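## Task

Undo the knot in the plastic bag's handles, then lift exactly two of the fruit out and set them on open table surface, leaving the remaining fruit inside the bag.

## Robot and tools

Robot: two arms, left_arm and right_arm, each with a parallel two-finger gripper. In the scene frame, +z points up, +x points away from the robot across the table, and +y points toward left_arm's side (these names do not match image left/right). The origin sits at table-top height, centred between the arms' nominal bases, a few cm behind the table's near edge. Calibrated base positions: left_arm about (+0.008, +0.343, -0.016) m, right_arm about (-0.008, -0.282, -0.018) m. A gripper's fingers point along its own +z and close along its own y. The reported end_effector_position is the spot between the pads, roughly 1 cm short of the fingertips.

Results report, per arm, end_effector_position (m) and end_effector_quat_wxyz in the scene frame, plus a Hand target (the last pose commanded after clipping; new offsets start from it), Joint positions (last entry is finger gap in m), Joint torques, Joint velocities (may be omitted when all are at noise level), grip_measured, Tool commands and motor temperatures. Reported positions can be off by a few cm, more when the arm reaches far.

execute_actions: argument actions is a list of actions; each action is a list of up to 15 rows, one per 1/30 s step, and a shorter action repeats its final row to fill 15 steps (0.5 s). Every row has 14 numbers in [-1, 1]: left_arm dx, dy, dz, rx, ry, rz, opening, then right_arm's seven in the same order. The first six are an offset, not a pose: measured from that arm's Hand target as it was when the action began, along the Hand target's own axes, with 1.0 meaning 0.6 m or 180 degrees; rx, ry, rz form a single rotation vector. All rows of an action share that same starting point, but a new action starts from the updated target, so repeating an offset adds it again. Six zeros re-request the current Hand target. Opening is absolute: +1 fully open (0.093 m), -1 closed. Optional cameras: list of names, ["all"], or []; an empty actions list returns all images by default and also shows the scene number.

move: target is one 14-number row or a list of up to 15 rows, laid out as above; every row is an offset from the same starting Hand targets, not from the previous row. speed: top path speed in m/s (0.002 to 2.9, default 0.25; rotation up to twice that in rad/s), one value or one per target. blend: corner rounding in m for lists (0 means stop at each point). opening_speed: rate of finger command change per second on the -1..+1 scale, at least 0.2. grip_force: per-pad limit in N, 10 to 50, one value or one per arm; it persists; lower values close slowly; this task caps force near 25 to 37 N anyway. blocking=false returns after about 0.5 s while motion continues. Paths are straight, do not avoid obstacles or the other arm, last 0.5 to 10 s, and the gripper lags more at high speed. The result adds a move: line, e.g. done, off_target, moving, held or fault, with limits=paced (pose clipped) or limits=held (steps withheld). Faster contact hits harder; aiming further past a contact presses harder.

wait: seconds 0 to 10; arms hold their last command; a running move continues. stop: brakes a running move. zoom_image: camera (cam_high, cam_left_wrist, cam_right_wrist) and region [x0, y0, x1, y1] in image pixels, at most 504 by 504, from the newest images. read_manual: licence text only. finished_scene: scene is the current number (1 or 2); irreversible.

Cameras: cam_high (504x504) on a fixed beam behind the arms; cam_left_wrist and cam_right_wrist (672x504) on the hands. Calibration is approximate; wrist images can trail arm motion.

Control notes: each step the commanded orientation is clipped to 40 degrees from the measured one. Friction and gravity can leave the gripper short, low or tilted; a tiny command may do nothing or go sideways. Check the pose after each move and send any remaining gap as a new offset. An arm blocked by an object keeps pushing until commanded away; to release, command a target back behind the gripper. A 0 in an opening slot is a real command, so resend the current opening to keep it.

Gripping: pads meet at a grip_measured of about -0.94; each mm of object width adds about 0.0208; readings may sit up to 0.02 high. For a firm hold on a rigid object send about 0.24 below its width reading (soft or round items may need lower, and lower crushes soft things). Keep sending the same number to hold; send well above the width reading to release. Sending a value far below in one jump causes a brief hard squeeze.

Hazards: anything falling off the table, or left off it, fails the task. Avoid hard hits on fixed or heavy items, including the bar, plate and rail behind the table (up to 3 cm tall, no warning). Do not let the arms or grippers press into each other, or close one gripper on the other's fingers. Avoid drops, releasing moving objects and paths that pass near an arm's own base. Motor temperature: MOTOR HOT at 75 °C; at 90 °C the arm folds and stops working; at 100 °C it collapses. Holding loads, long reach or pushing against obstacles heat motors.

Each tool is called after "Call:" by a JSON object that holds its "op" and its "data", one argument or row to a line.

## Session

Call:
{"op": "execute_actions", "data": {
  "actions": []
}}

Call:
{"op": "zoom_image", "data": {
  "camera": "cam_high",
  "region": [150, 180, 350, 380]
}}

Scene clock: 0.00 s.
left_arm: end_effector_position=(+0.3282, +0.4092, +0.2071) grip_measured=+1.000 end_effector_quat_wxyz=(+0.432, -0.174, +0.881, +0.083) | right_arm: end_effector_position=(+0.4583, -0.1803, +0.1637) grip_measured=+1.000 end_effector_quat_wxyz=(+0.445, -0.185, +0.866, +0.136)
Joint positions: left_arm=[0.045 1.002 0.927 -0.572 -0.219 -0.19 0.093] | right_arm=[0.114 1.66 1.196 -0.185 -0.324 -0.157 0.093]
Joint velocities: within noise
Joint torques (N m): no reading
Motor temperatures (°C): left_arm=[28 38 42 41 27 28 31] | right_arm=[25 35 37 45 28 24 27]
Heat: left arm: 42 °C; right arm: 45 °C.
Hand target: left_arm +0.3301, +0.4108, +0.2217; +0.451, -0.176, +0.871, +0.082 | right_arm +0.4592, -0.1782, +0.1754; +0.455, -0.188, +0.860, +0.136
Tool commands: left_gripper/opening=+1.0 right_gripper/opening=+1.0

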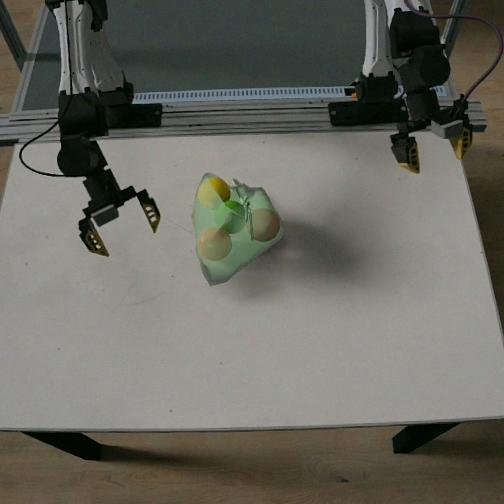

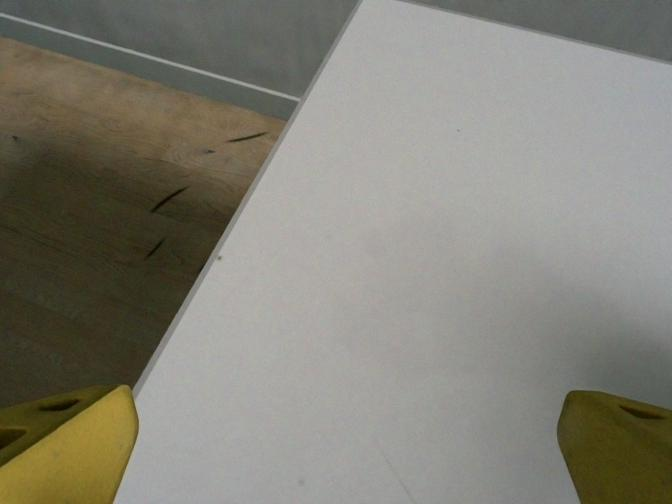

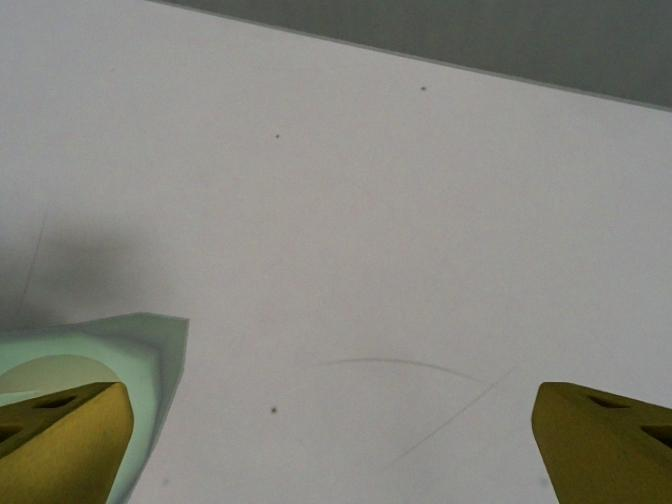

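Scaled by 2.520 from the camera's 504x504 image, which has a finer 720x720 frame.

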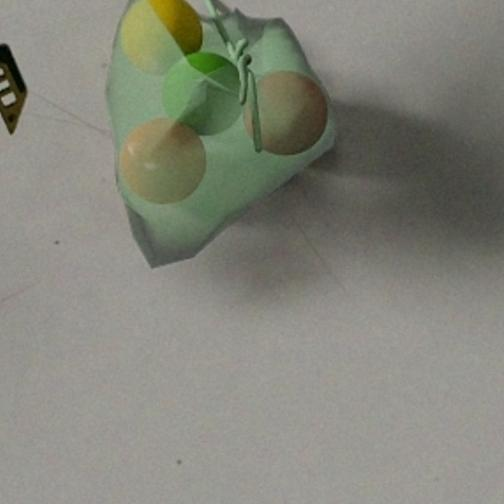

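Call:
{"op": "move", "data": {
  "target": [0.129,-0.529,-0.219,0.0546,0.300,0.117,1,0,0,0,0,0,0,1],
  "cameras": ["all"]
}}

Call:
{"op": "zoom_image", "data": {
  "camera": "cam_left_wrist",
  "region": [150, 50, 520, 400]
}}

Scene clock: 3.60 s.
left_arm: end_effector_position=(+0.3174, +0.0608, +0.2305) grip_measured=+1.000 end_effector_quat_wxyz=(+0.114, +0.007, +0.989, -0.090) | right_arm: end_effector_position=(+0.4583, -0.1803, +0.1637) grip_measured=+1.000 end_effector_quat_wxyz=(+0.445, -0.185, +0.866, +0.136)
Joint positions: left_arm=[-0.825 1.956 2.26 -1.557 -0.047 -0.747 0.093] | right_arm=[0.114 1.66 1.196 -0.185 -0.324 -0.157 0.093]
Joint torques (N m): left_arm=[-0.58 -9.73 7.72 0.68 0.21 -0.3] | right_arm=[0.27 -7.45 7.38 2.15 -0.16 0.14]
Heat: left arm: 43 °C; right arm: 45 °C.
Hand target: left_arm +0.3107, +0.0596, +0.2396; +0.000, -0.001, +1.000, +0.000 | right_arm +0.4592, -0.1782, +0.1754; +0.455, -0.188, +0.860, +0.136
Off the commanded pose: left_arm 0.011 m, 17 deg | right_arm 0.012 m, 1 deg.
joint sent to its limit (left arm) — joint 4 (wrist pitch), lower limit. The joint targets are off in position and orientation.
move: off_target (left_arm, right_arm)
camera_calibration:
cam_left_wrist: T_world_to_cam=[[-0.030032, -0.985823, 0.165081, 0.0341364], [-0.973101, 0.0665763, 0.220548, 0.288198], [-0.228411, -0.154017, -0.961305, 0.385557], [0, 0, 0, 1]] pos_world=[0.369537, 0.0738476, 0.301441]

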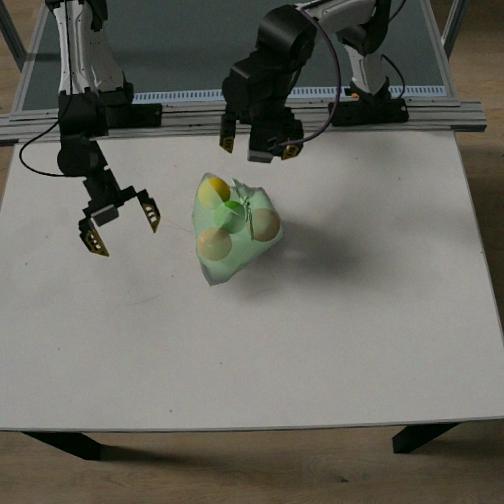

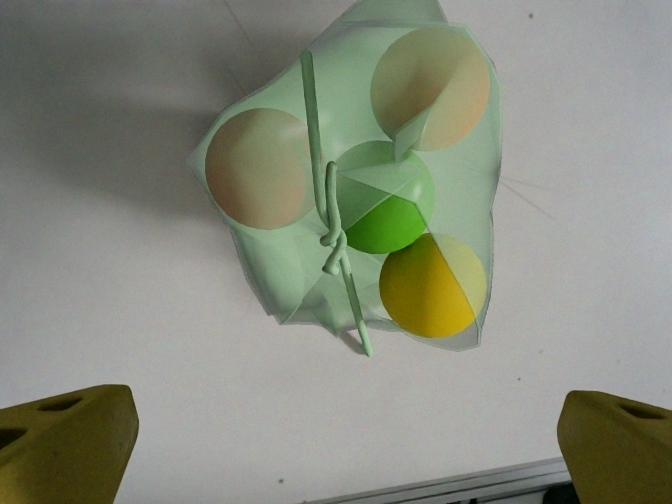

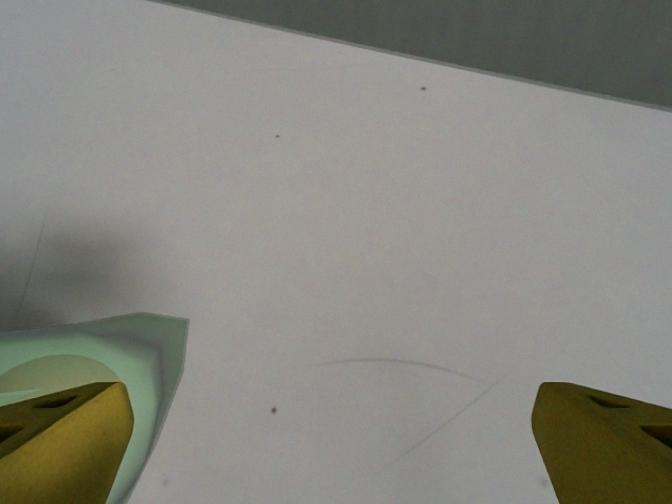

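Scaled by 1.362 from the camera's 672x504 image, which has a finer 960x720 frame.

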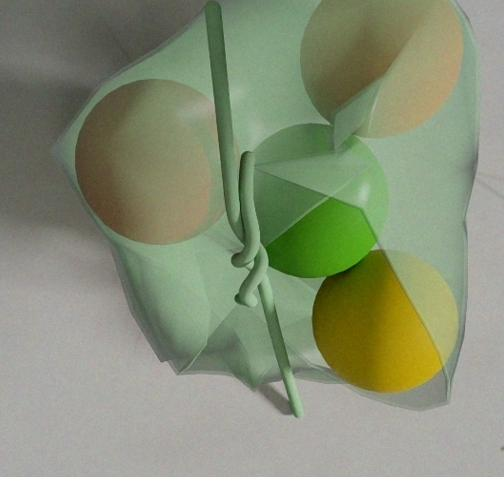

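Call:
{"op": "zoom_image", "data": {
  "camera": "cam_left_wrist",
  "region": [270, 140, 400, 300]
}}

Call:
{"op": "zoom_image", "data": {
  "camera": "cam_high",
  "region": [200, 160, 290, 250]
}}

Scaled by 3.150 from the camera's 672x504 image, which has a finer 960x720 frame.

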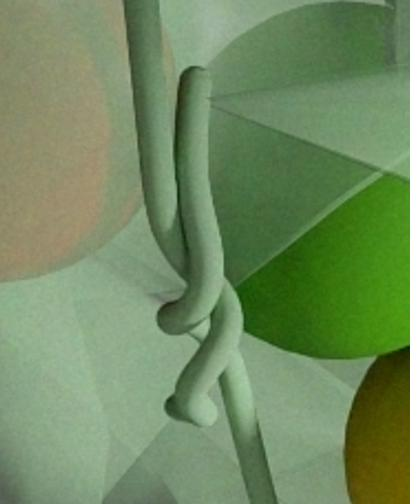

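Scaled by 5.600 from the camera's 504x504 image, which has a finer 720x720 frame.

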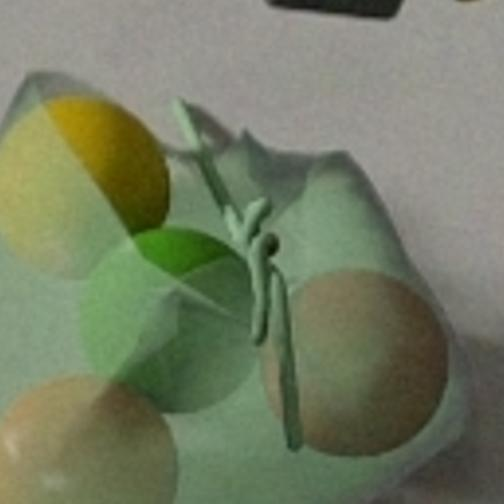

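Call:
{"op": "move", "data": {
  "target": [0,0,0,0,0,0,1,0.106,0.272,-0.144,-0.177,-0.0143,-0.1308,1],
  "cameras": ["all"]
}}

Call:
{"op": "zoom_image", "data": {
  "camera": "cam_right_wrist",
  "region": [200, 50, 500, 275]
}}

Scene clock: 7.03 s.
left_arm: end_effector_position=(+0.3172, +0.0606, +0.2305) grip_measured=+1.000 end_effector_quat_wxyz=(+0.113, +0.007, +0.989, -0.090) | right_arm: end_effector_position=(+0.3015, -0.0827, +0.1766) grip_measured=+1.000 end_effector_quat_wxyz=(+0.428, -0.462, +0.730, +0.265)
Joint positions: left_arm=[-0.825 1.956 2.26 -1.557 -0.045 -0.748 0.093] | right_arm=[0.284 1.312 0.897 -0.301 -0.703 -0.523 0.093]
Joint torques (N m): left_arm=[-0.64 -9.73 7.68 0.69 0.21 -0.29] | right_arm=[0.46 -5.87 5.76 1.54 -0.51 0.02]
Heat: left arm: 43 °C; right arm: 46 °C.
Hand target: left_arm +0.3107, +0.0596, +0.2396; +0.000, -0.001, +1.000, +0.000 | right_arm +0.2903, -0.0803, +0.1800; +0.423, -0.471, +0.723, +0.274
Off the commanded pose: left_arm 0.011 m, 17 deg | right_arm 0.012 m, 2 deg.
joint sent to its limit (left arm) — joint 4 (wrist pitch), lower limit. The joint targets are off in position and orientation.
move: off_target (left_arm, right_arm)
camera_calibration:
cam_left_wrist: T_world_to_cam=[[-0.0295054, -0.98564, 0.166264, 0.0334831], [-0.972861, 0.066508, 0.221625, 0.287719], [-0.2295, -0.155213, -0.960853, 0.385778], [0, 0, 0, 1]] pos_world=[0.369434, 0.0737444, 0.301343]
cam_right_wrist: T_world_to_cam=[[0.90765, -0.419548, 0.0122661, -0.31267], [-0.335758, -0.743295, -0.5786, 0.179575], [0.251868, 0.521048, -0.815519, 0.1991], [0, 0, 0, 1]] pos_world=[0.293942, -0.101444, 0.270107]

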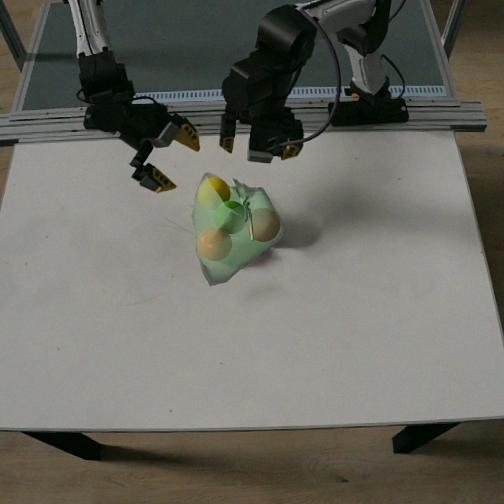

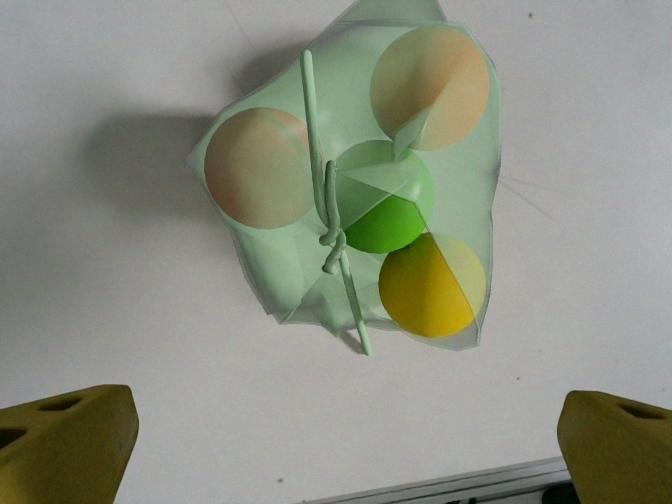

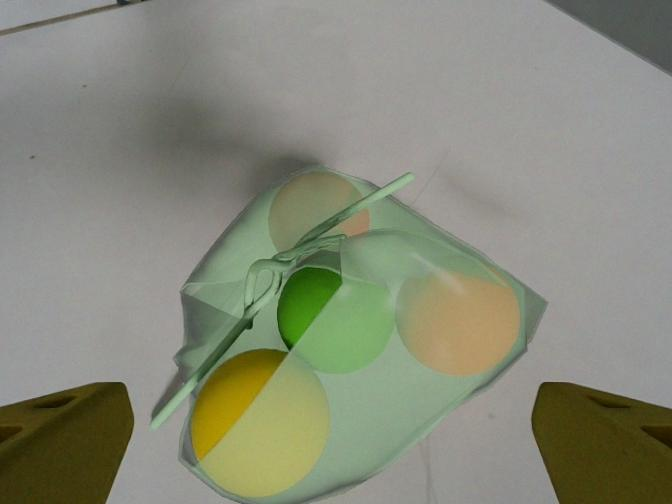

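Scaled by 1.680 from the camera's 672x504 image, which has a finer 960x720 frame.

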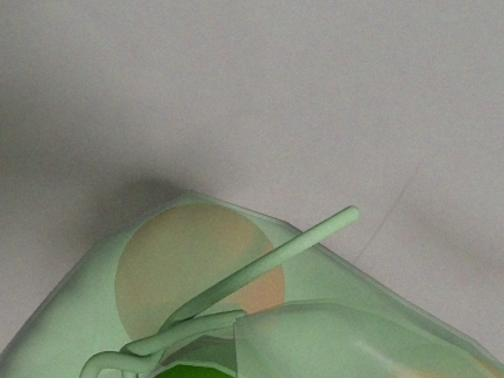

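Call:
{"op": "zoom_image", "data": {
  "camera": "cam_right_wrist",
  "region": [220, 210, 370, 350]
}}

Scaled by 3.360 from the camera's 672x504 image, which has a finer 960x720 frame.

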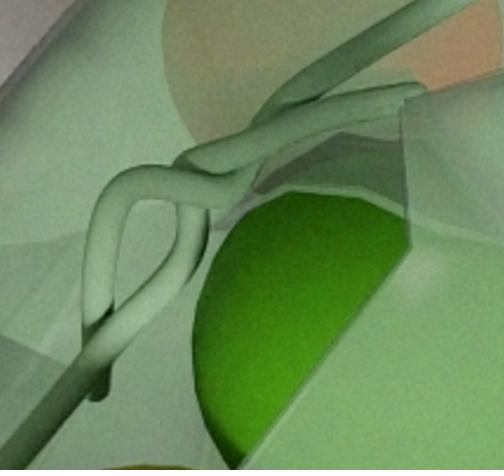

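Call:
{"op": "move", "data": {
  "target": [-0.007,-0.04,0.166,0,0,0,-0.4,0,0,0,0,0,0,1],
  "cameras": ["all"]
}}

Call:
{"op": "zoom_image", "data": {
  "camera": "cam_left_wrist",
  "region": [220, 200, 500, 410]
}}

Call:
{"op": "zoom_image", "data": {
  "camera": "cam_right_wrist",
  "region": [180, 130, 420, 350]
}}

Scene clock: 9.33 s.
left_arm: end_effector_position=(+0.3233, +0.0384, +0.1300) grip_measured=-0.398 end_effector_quat_wxyz=(+0.020, +0.003, +1.000, -0.007) | right_arm: end_effector_position=(+0.3015, -0.0827, +0.1765) grip_measured=+1.000 end_effector_quat_wxyz=(+0.428, -0.462, +0.730, +0.265)
Joint positions: left_arm=[-0.845 2.203 2.26 -1.56 -0.039 -0.783 0.026] | right_arm=[0.284 1.312 0.897 -0.301 -0.703 -0.523 0.093]
Joint torques (N m): left_arm=[-1.21 -13.14 6.54 0.24 0.19 -0.3] | right_arm=[0.36 -5.74 5.68 1.56 -0.54 0.02]
Heat: left arm: 43 °C; right arm: 46 °C.
Hand target: left_arm +0.3150, +0.0357, +0.1400; +0.000, -0.001, +1.000, +0.000 | right_arm +0.2903, -0.0803, +0.1799; +0.423, -0.471, +0.724, +0.274
Off the commanded pose: left_arm 0.013 m, 2 deg | right_arm 0.012 m, 2 deg.
joint sent to its limit (left arm) — joint 4 (wrist pitch), lower limit. The joint targets are off in position, not in orientation.
move: off_target (left_arm, right_arm)
camera_calibration:
cam_left_wrist: T_world_to_cam=[[-0.00466055, -0.999985, 0.00282741, 0.0422119], [-0.914798, 0.00540547, 0.403875, 0.277344], [-0.403884, -0.000704226, -0.91481, 0.331688], [0, 0, 0, 1]] pos_world=[0.387874, 0.0409457, 0.191299]
cam_right_wrist: T_world_to_cam=[[0.907633, -0.419595, 0.0119445, -0.312582], [-0.336037, -0.74335, -0.578368, 0.17953], [0.251559, 0.520932, -0.815689, 0.199143], [0, 0, 0, 1]] pos_world=[0.293942, -0.101444, 0.270007]

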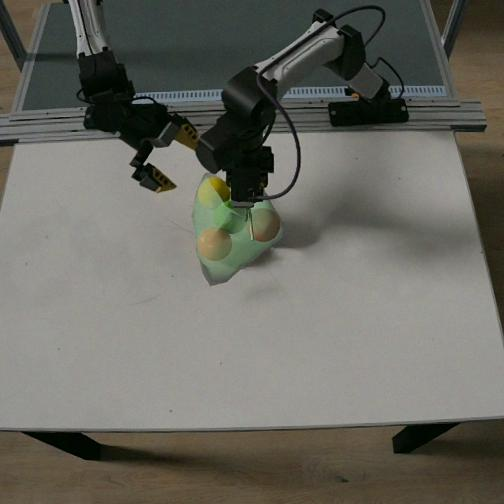

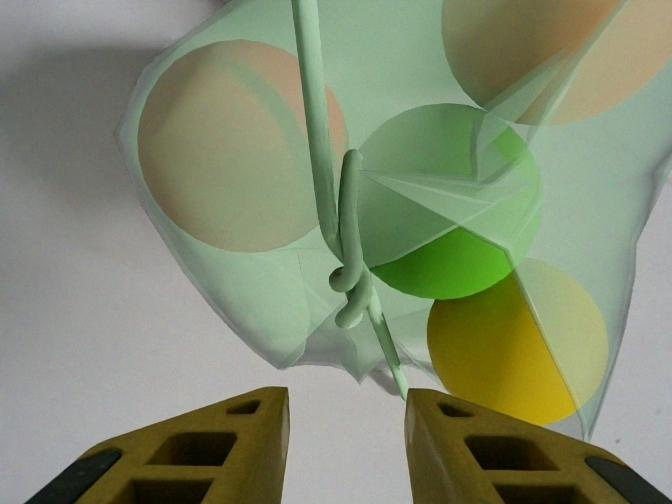

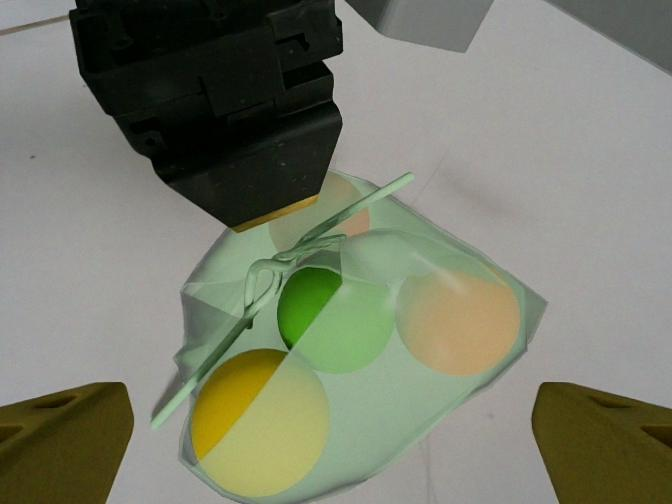

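Scaled by 1.800 from the camera's 672x504 image, which has a finer 960x720 frame.

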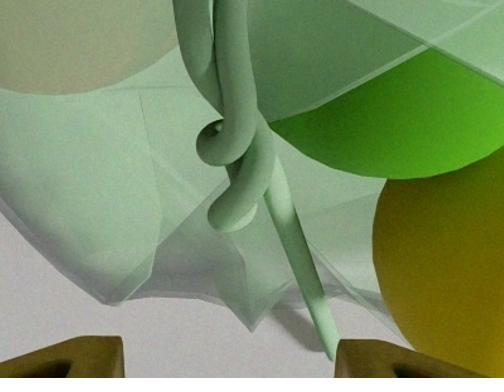

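Scaled by 2.100 from the camera's 672x504 image, which has a finer 960x720 frame.

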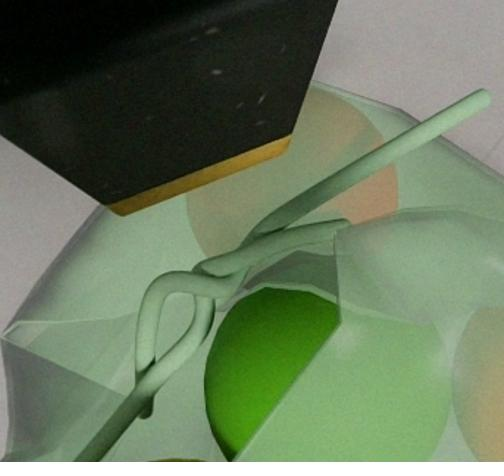

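Call:
{"op": "move", "data": {
  "target": [0.015,-0.006,0.103,0,0,0,-0.5,0,0,0,0,0,0,1],
  "cameras": ["all"],
  "speed": 0.12
}}

Call:
{"op": "zoom_image", "data": {
  "camera": "cam_left_wrist",
  "region": [200, 200, 500, 504]
}}

Call:
{"op": "zoom_image", "data": {
  "camera": "cam_right_wrist",
  "region": [180, 130, 420, 350]
}}

Scene clock: 11.00 s.
left_arm: end_effector_position=(+0.3071, +0.0421, +0.0654) grip_measured=-0.498 end_effector_quat_wxyz=(-0.014, +0.004, +1.000, +0.025) | right_arm: end_effector_position=(+0.3015, -0.0827, +0.1765) grip_measured=+1.000 end_effector_quat_wxyz=(+0.428, -0.462, +0.730, +0.265)
Joint positions: left_arm=[-0.862 2.203 2 -1.395 -0.037 -0.802 0.021] | right_arm=[0.284 1.312 0.897 -0.301 -0.703 -0.523 0.093]
Joint torques (N m): left_arm=[-1.28 -15.09 5.12 0.55 0.21 -0.31] | right_arm=[0.44 -5.7 5.85 1.55 -0.55 0.03]
Heat: left arm: 43 °C; right arm: 46 °C.
Hand target: left_arm +0.3060, +0.0321, +0.0782; +0.000, -0.001, +1.000, +0.000 | right_arm +0.2903, -0.0803, +0.1799; +0.423, -0.471, +0.724, +0.274
Off the commanded pose: left_arm 0.016 m, 3 deg | right_arm 0.012 m, 2 deg.
move: off_target (left_arm, right_arm)
camera_calibration:
cam_left_wrist: T_world_to_cam=[[-0.00691195, -0.998004, -0.0627671, 0.0509372], [-0.885109, -0.0231031, 0.46481, 0.276648], [-0.465333, 0.0587685, -0.883183, 0.280335], [0, 0, 0, 1]] pos_world=[0.375665, 0.0407521, 0.122196]
cam_right_wrist: T_world_to_cam=[[0.907633, -0.419595, 0.0119445, -0.312582], [-0.336037, -0.74335, -0.578368, 0.17953], [0.251559, 0.520932, -0.815689, 0.199143], [0, 0, 0, 1]] pos_world=[0.293942, -0.101444, 0.270007]

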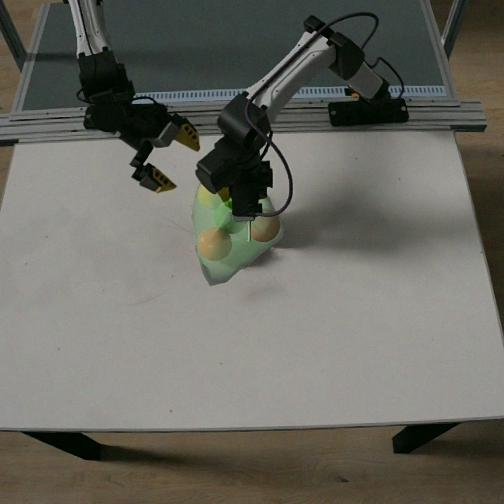

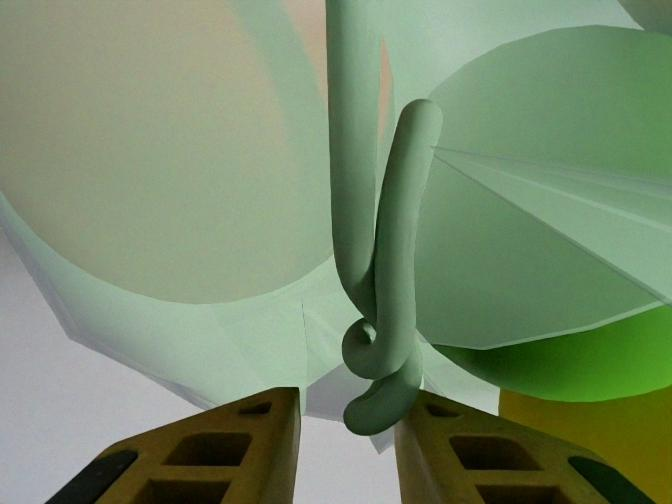

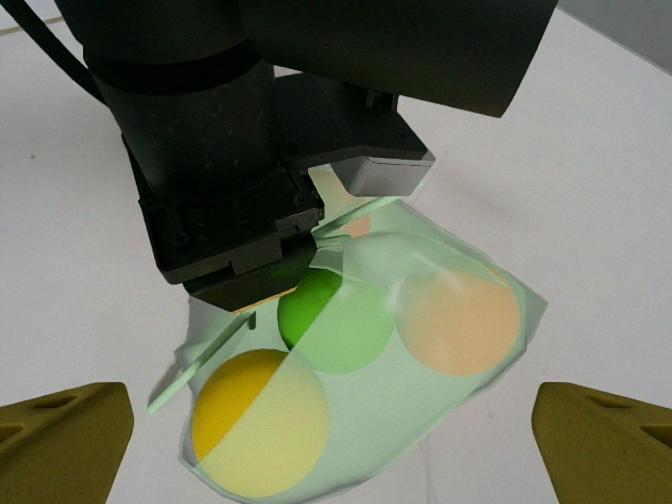

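Scaled by 1.658 from the camera's 672x504 image, which has a finer 960x720 frame.

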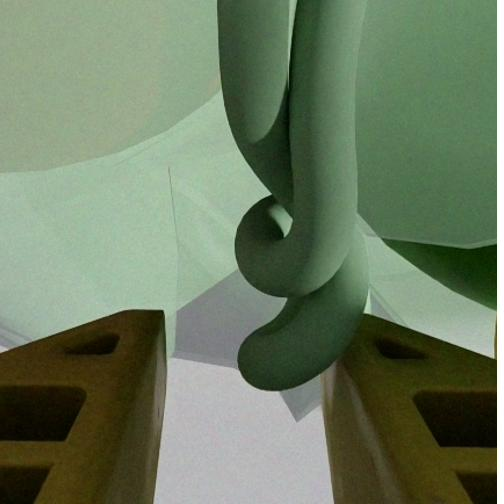

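Scaled by 2.100 from the camera's 672x504 image, which has a finer 960x720 frame.

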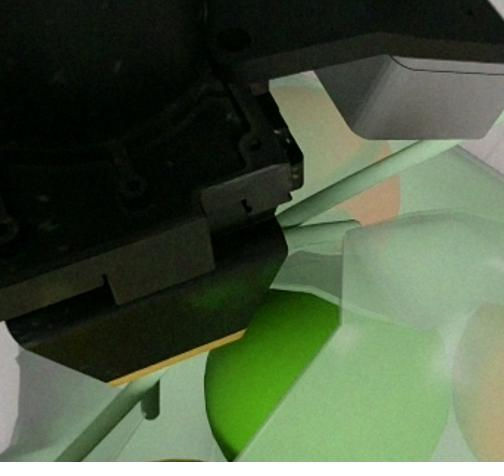

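Call:
{"op": "move", "data": {
  "target": [
    [-0.01,-0.012,0.002,0,0,0,-0.5,0,0,0,0,0,0,1],
    [-0.01,-0.012,0.002,0,0,0,-1,0,0,0,0,0,0,1],
    [-0.01,-0.012,-0.07,0,0,0,-1,0,0,0,0,0,0,1]
  ],
  "cameras": ["all"],
  "speed": 0.08
}}

Call:
{"op": "zoom_image", "data": {
  "camera": "cam_left_wrist",
  "region": [200, 200, 500, 504]
}}

Call:
{"op": "zoom_image", "data": {
  "camera": "cam_right_wrist",
  "region": [180, 130, 420, 350]
}}

Scene clock: 14.53 s.
left_arm: end_effector_position=(+0.3188, +0.0294, +0.1127) grip_measured=-0.941 end_effector_quat_wxyz=(+0.006, +0.002, +1.000, +0.004) | right_arm: end_effector_position=(+0.3015, -0.0827, +0.1765) grip_measured=+1.000 end_effector_quat_wxyz=(+0.428, -0.462, +0.730, +0.265)
Joint positions: left_arm=[-0.865 2.251 2.27 -1.559 -0.037 -0.806 0] | right_arm=[0.284 1.312 0.897 -0.301 -0.703 -0.523 0.093]
Joint torques (N m): left_arm=[-1.18 -12.18 7.8 0.14 0.19 -0.28] | right_arm=[0.25 -5.65 5.83 1.56 -0.55 0.01]
Heat: left arm: 44 °C; right arm: 46 °C.
Hand target: left_arm +0.3120, +0.0248, +0.1202; +0.000, -0.001, +1.000, +0.000 | right_arm +0.2903, -0.0803, +0.1799; +0.423, -0.471, +0.724, +0.274
Off the commanded pose: left_arm 0.011 m, 1 deg | right_arm 0.012 m, 2 deg.
joint sent to its limit (left arm) — joint 4 (wrist pitch), lower limit. The joint targets are off in position, not in orientation.
move: off_target (left_arm, right_arm); target 2's new opening was sent with left_arm's hand 0.014 m and 2 deg from that target
camera_calibration:
cam_left_wrist: T_world_to_cam=[[-0.00316922, -0.999781, -0.0206652, 0.0355516], [-0.903161, -0.00600976, 0.429261, 0.273928], [-0.429291, 0.0200244, -0.902944, 0.320096], [0, 0, 0, 1]] pos_world=[0.384928, 0.0307803, 0.172177]
cam_right_wrist: T_world_to_cam=[[0.907633, -0.419595, 0.0119445, -0.312582], [-0.336037, -0.74335, -0.578368, 0.17953], [0.251559, 0.520932, -0.815689, 0.199143], [0, 0, 0, 1]] pos_world=[0.293942, -0.101444, 0.270007]

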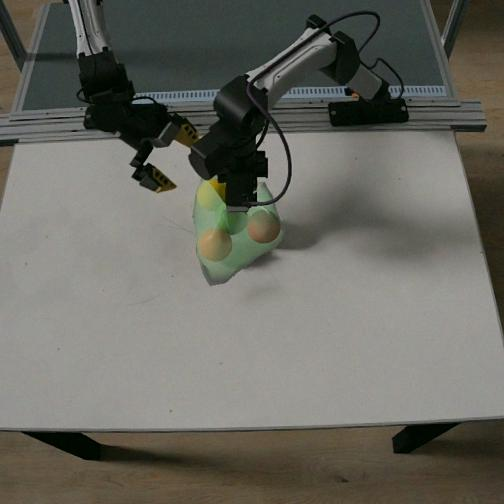

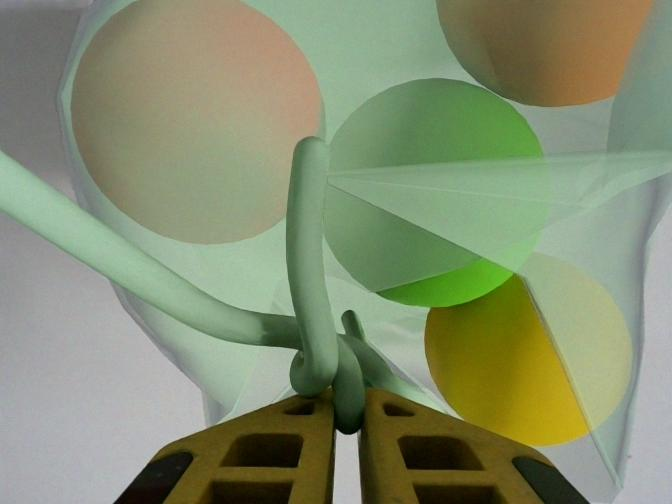

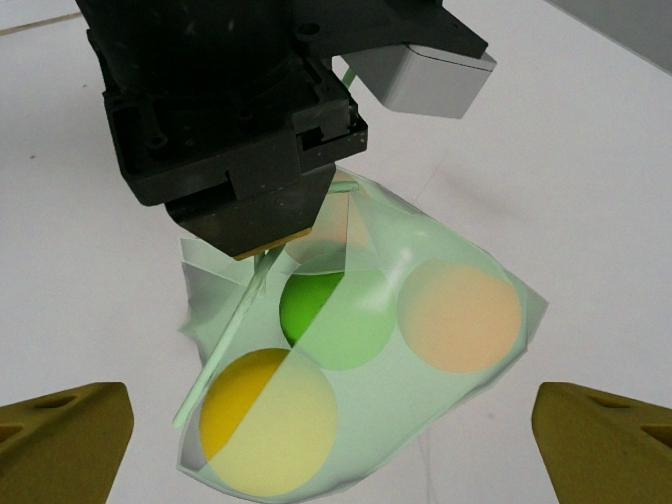

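Scaled by 1.658 from the camera's 672x504 image, which has a finer 960x720 frame.

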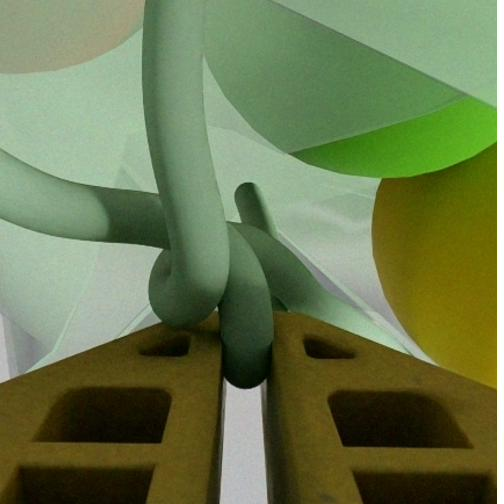

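Scaled by 2.100 from the camera's 672x504 image, which has a finer 960x720 frame.

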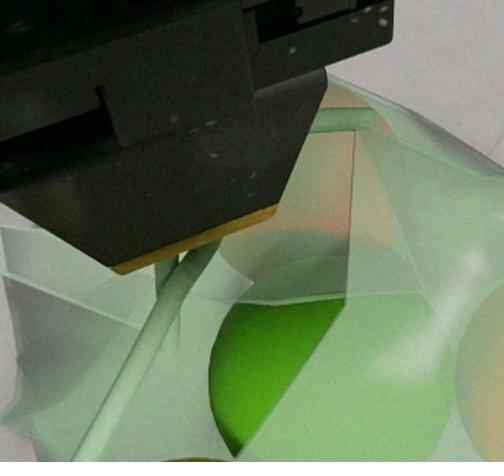

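Call:
{"op": "move", "data": {
  "target": [0.05,0,-0.1,0,0,0,-1,0,0,0,0,0,0,1],
  "cameras": ["all"],
  "speed": 0.08
}}

Call:
{"op": "zoom_image", "data": {
  "camera": "cam_left_wrist",
  "region": [200, 200, 500, 504]
}}

Call:
{"op": "zoom_image", "data": {
  "camera": "cam_right_wrist",
  "region": [180, 50, 480, 350]
}}

Scene clock: 16.20 s.
left_arm: end_effector_position=(+0.2930, +0.0212, +0.1603) grip_measured=-0.941 end_effector_quat_wxyz=(+0.039, +0.004, +0.999, -0.035) | right_arm: end_effector_position=(+0.3015, -0.0827, +0.1765) grip_measured=+1.000 end_effector_quat_wxyz=(+0.428, -0.462, +0.730, +0.265)
Joint positions: left_arm=[-0.925 2.116 2.236 -1.56 -0.037 -0.859 0] | right_arm=[0.284 1.312 0.897 -0.301 -0.703 -0.523 0.093]
Joint torques (N m): left_arm=[-1.2 -15.77 5.09 0.38 0.12 -0.32] | right_arm=[0.46 -5.74 5.71 1.53 -0.52 0.03]
Motor temperatures (°C): left_arm=[27 43 44 40 27 28 31] | right_arm=[25 36 38 46 28 24 27]
Heat: left arm: 44 °C; right arm: 46 °C.
Hand target: left_arm +0.2820, +0.0248, +0.1802; +0.000, -0.001, +1.000, +0.000 | right_arm +0.2903, -0.0803, +0.1799; +0.423, -0.471, +0.724, +0.274
Off the commanded pose: left_arm 0.023 m, 6 deg | right_arm 0.012 m, 2 deg.
joint sent to its limit (left arm) — joint 4 (wrist pitch), lower limit. The joint targets are off in position and orientation.
move: off_target (left_arm, right_arm)
camera_calibration:
cam_left_wrist: T_world_to_cam=[[-0.00892494, -0.998273, 0.0580557, 0.0171926], [-0.929001, 0.0297582, 0.368879, 0.246602], [-0.36997, -0.0506415, -0.927662, 0.340277], [0, 0, 0, 1]] pos_world=[0.355139, 0.0270566, 0.223698]
cam_right_wrist: T_world_to_cam=[[0.907633, -0.419595, 0.0119445, -0.312582], [-0.336037, -0.74335, -0.578368, 0.17953], [0.251559, 0.520932, -0.815689, 0.199143], [0, 0, 0, 1]] pos_world=[0.293942, -0.101444, 0.270007]

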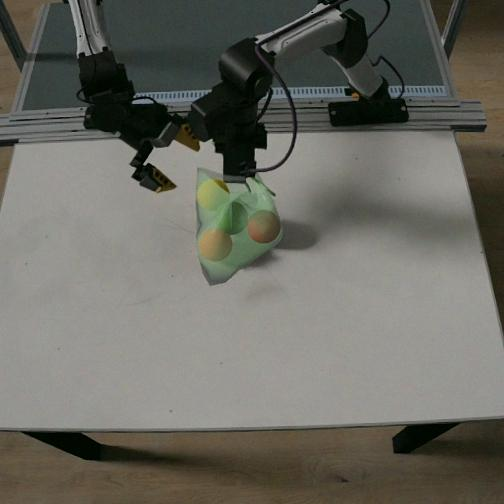

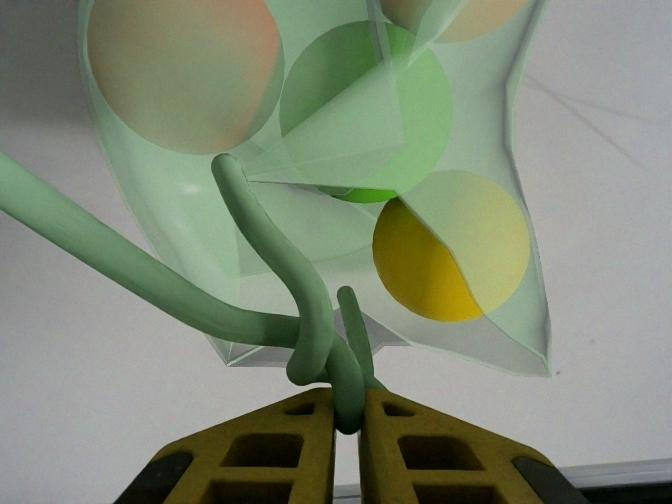

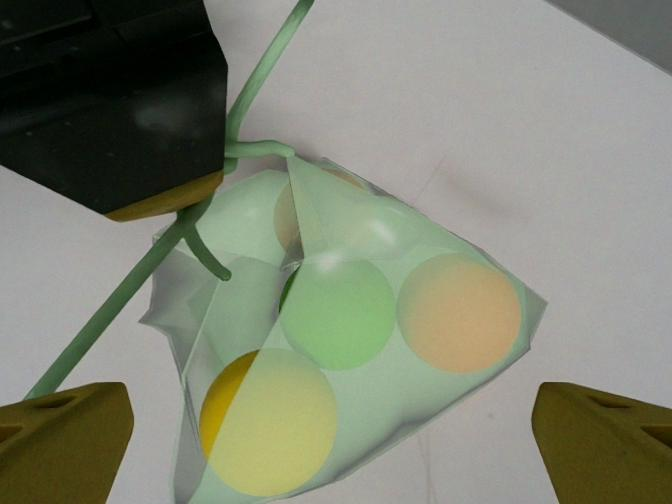

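Scaled by 1.658 from the camera's 672x504 image, which has a finer 960x720 frame.

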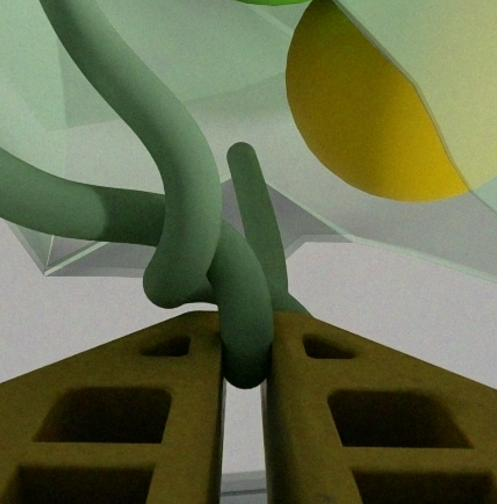

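Scaled by 1.680 from the camera's 672x504 image, which has a finer 960x720 frame.

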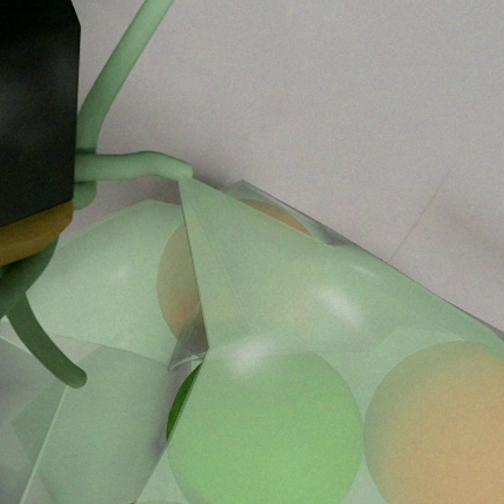

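Call:
{"op": "move", "data": {
  "target": [0,0,0,0,0,0,-1,-0.061,0.029,-0.008,0,0,0.5,-0.4],
  "cameras": ["all"]
}}

Scene clock: 20.87 s.
left_arm: end_effector_position=(+0.2930, +0.0212, +0.1603) grip_measured=-0.941 end_effector_quat_wxyz=(+0.039, +0.004, +0.999, -0.035) | right_arm: end_effector_position=(+0.2818, -0.0611, +0.1974) grip_measured=-0.397 end_effector_quat_wxyz=(+0.094, +0.179, +0.847, +0.491)
Joint positions: left_arm=[-0.925 2.116 2.236 -1.56 -0.037 -0.859 0] | right_arm=[0.37 1.277 0.957 -0.387 -0.676 1.099 0.026]
Joint torques (N m): left_arm=[-1.1 -15.68 5.01 0.35 0.18 -0.31] | right_arm=[0.57 -5.46 8.85 1.58 -0.1 0.19]
Heat: left arm: 44 °C; right arm: 46 °C.
Hand target: left_arm +0.2820, +0.0248, +0.1802; +0.000, -0.001, +1.000, +0.000 | right_arm +0.2799, -0.0606, +0.2141; +0.105, +0.179, +0.845, +0.493
Off the commanded pose: left_arm 0.023 m, 6 deg | right_arm 0.017 m, 1 deg.
joint sent to its limit (left arm) — joint 4 (wrist pitch), lower limit. The joint targets are off in position and orientation.
move: off_target (left_arm, right_arm)
camera_calibration:
cam_left_wrist: T_world_to_cam=[[-0.00850876, -0.99828, 0.0580106, 0.0171539], [-0.928992, 0.0293571, 0.368933, 0.246595], [-0.370002, -0.0507522, -0.927644, 0.340292], [0, 0, 0, 1]] pos_world=[0.355139, 0.0271557, 0.223698]
cam_right_wrist: T_world_to_cam=[[-0.197953, -0.448295, -0.871692, 0.198353], [-0.976583, 0.0137488, 0.214702, 0.271293], [-0.084265, 0.89378, -0.440519, 0.25323], [0, 0, 0, 1]] pos_world=[0.325543, -0.141142, 0.226208]

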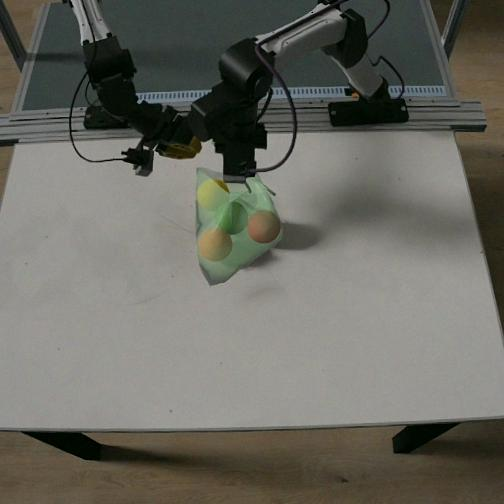

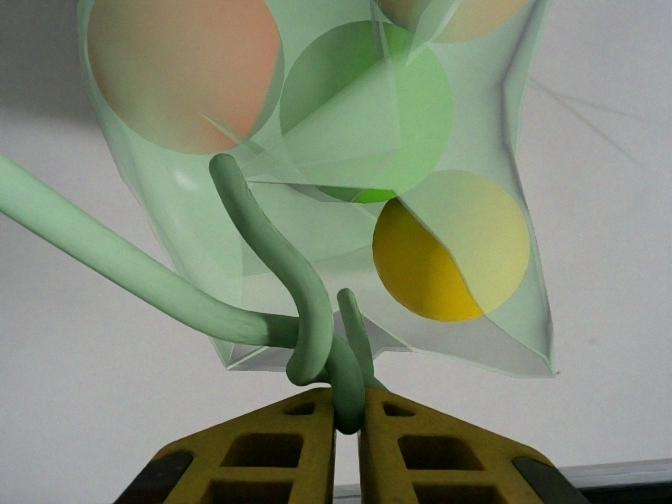

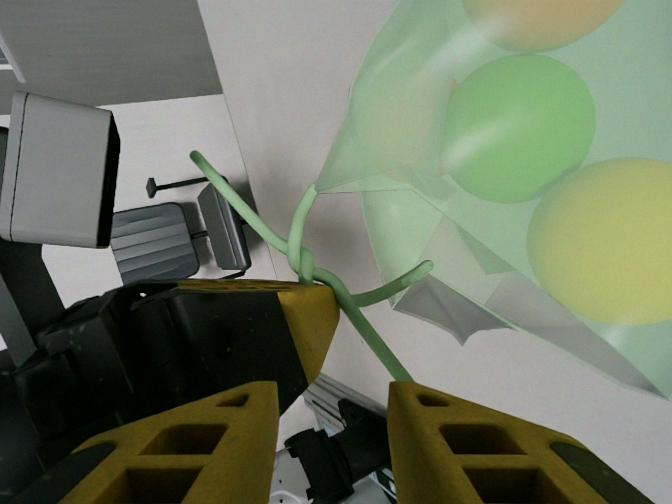

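Call:
{"op": "move", "data": {
  "target": [
    [0,0,0,0,0,0,-1,-0.045,0.024,0.06,0,0,0,-0.4],
    [0,0,0,0,0,0,-1,-0.009,0.024,0.19,0,0,0,-0.4]
  ],
  "cameras": ["all"],
  "speed": 0.12
}}

Scene clock: 23.23 s.
left_arm: end_effector_position=(+0.2977, +0.0479, +0.1534) grip_measured=-0.941 end_effector_quat_wxyz=(+0.032, -0.022, +0.999, +0.009) | right_arm: end_effector_position=(+0.3234, -0.0059, +0.1819) grip_measured=-0.398 end_effector_quat_wxyz=(+0.098, +0.188, +0.847, +0.487)
Joint positions: left_arm=[-0.893 2.114 2.21 -1.612 -0.083 -0.881 0] | right_arm=[0.497 1.51 1.073 -0.214 -0.557 1.208 0.026]
Joint torques (N m): left_arm=[-3.84 -15.98 6.67 0.72 0.51 0.03] | right_arm=[0.47 -5.67 6.61 2.05 -0.24 0.09]
Heat: left arm: 45 °C; right arm: 46 °C.
Hand target: left_arm +0.2820, +0.0248, +0.1802; +0.000, -0.001, +1.000, +0.000 | right_arm +0.3204, -0.0029, +0.1858; +0.098, +0.182, +0.847, +0.490 (not the last commanded pose)
Off the commanded pose: left_arm 0.039 m, 5 deg | right_arm 0.042 m, 2 deg.
joint read past its limit (left arm) — joint 4 (wrist pitch), lower limit.
joint sent to its limit (left arm) — joint 4 (wrist pitch), lower limit. The joint targets are off in position and orientation.
move: held (right_arm; a check stopped the path), off_target (left_arm); path passed 1 of 2 targets; limits=held
pose unreachable (right arm): on one or more control steps of this call, first in action 0 (counted from 0), this arm could not follow its commanded pose, so it was not sent that pose on those steps. It may still have moved: this result reports where it is.
cause: moving toward the commanded pose would bring a part of the arm too close to another arm (this arm's wrist (the part past joint 4) and the left arm's wrist (the part past joint 4), along the way the arms are being sent, or toward where that arm still pushes).
camera_calibration:
cam_left_wrist: T_world_to_cam=[[0.0472081, -0.998453, -0.0293775, 0.0410196], [-0.922638, -0.0548556, 0.381746, 0.252963], [-0.382767, 0.00908332, -0.9238, 0.337416], [0, 0, 0, 1]] pos_world=[0.360609, 0.0517677, 0.216342]
cam_right_wrist: T_world_to_cam=[[-0.210264, -0.450468, -0.867679, 0.220961], [-0.975343, 0.0357949, 0.217771, 0.313621], [-0.0670403, 0.892075, -0.446887, 0.196237], [0, 0, 0, 1]] pos_world=[0.365504, -0.0867481, 0.211121]

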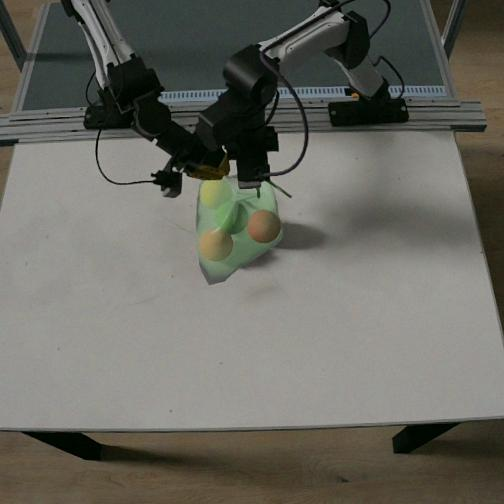

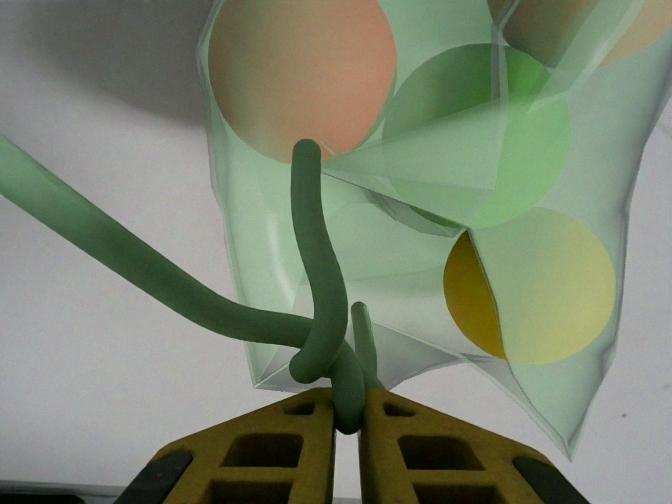

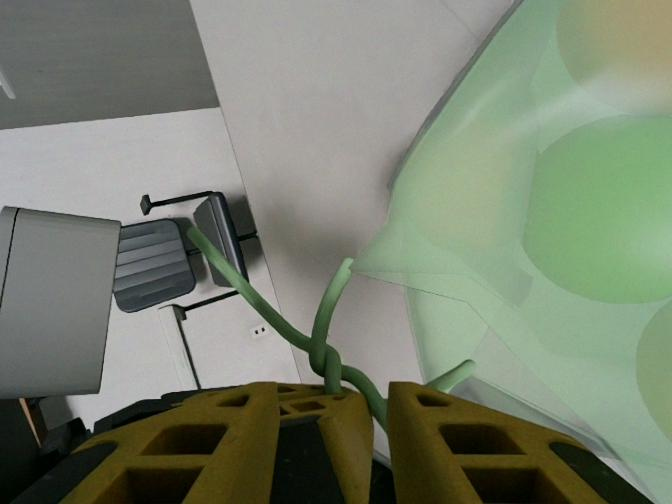

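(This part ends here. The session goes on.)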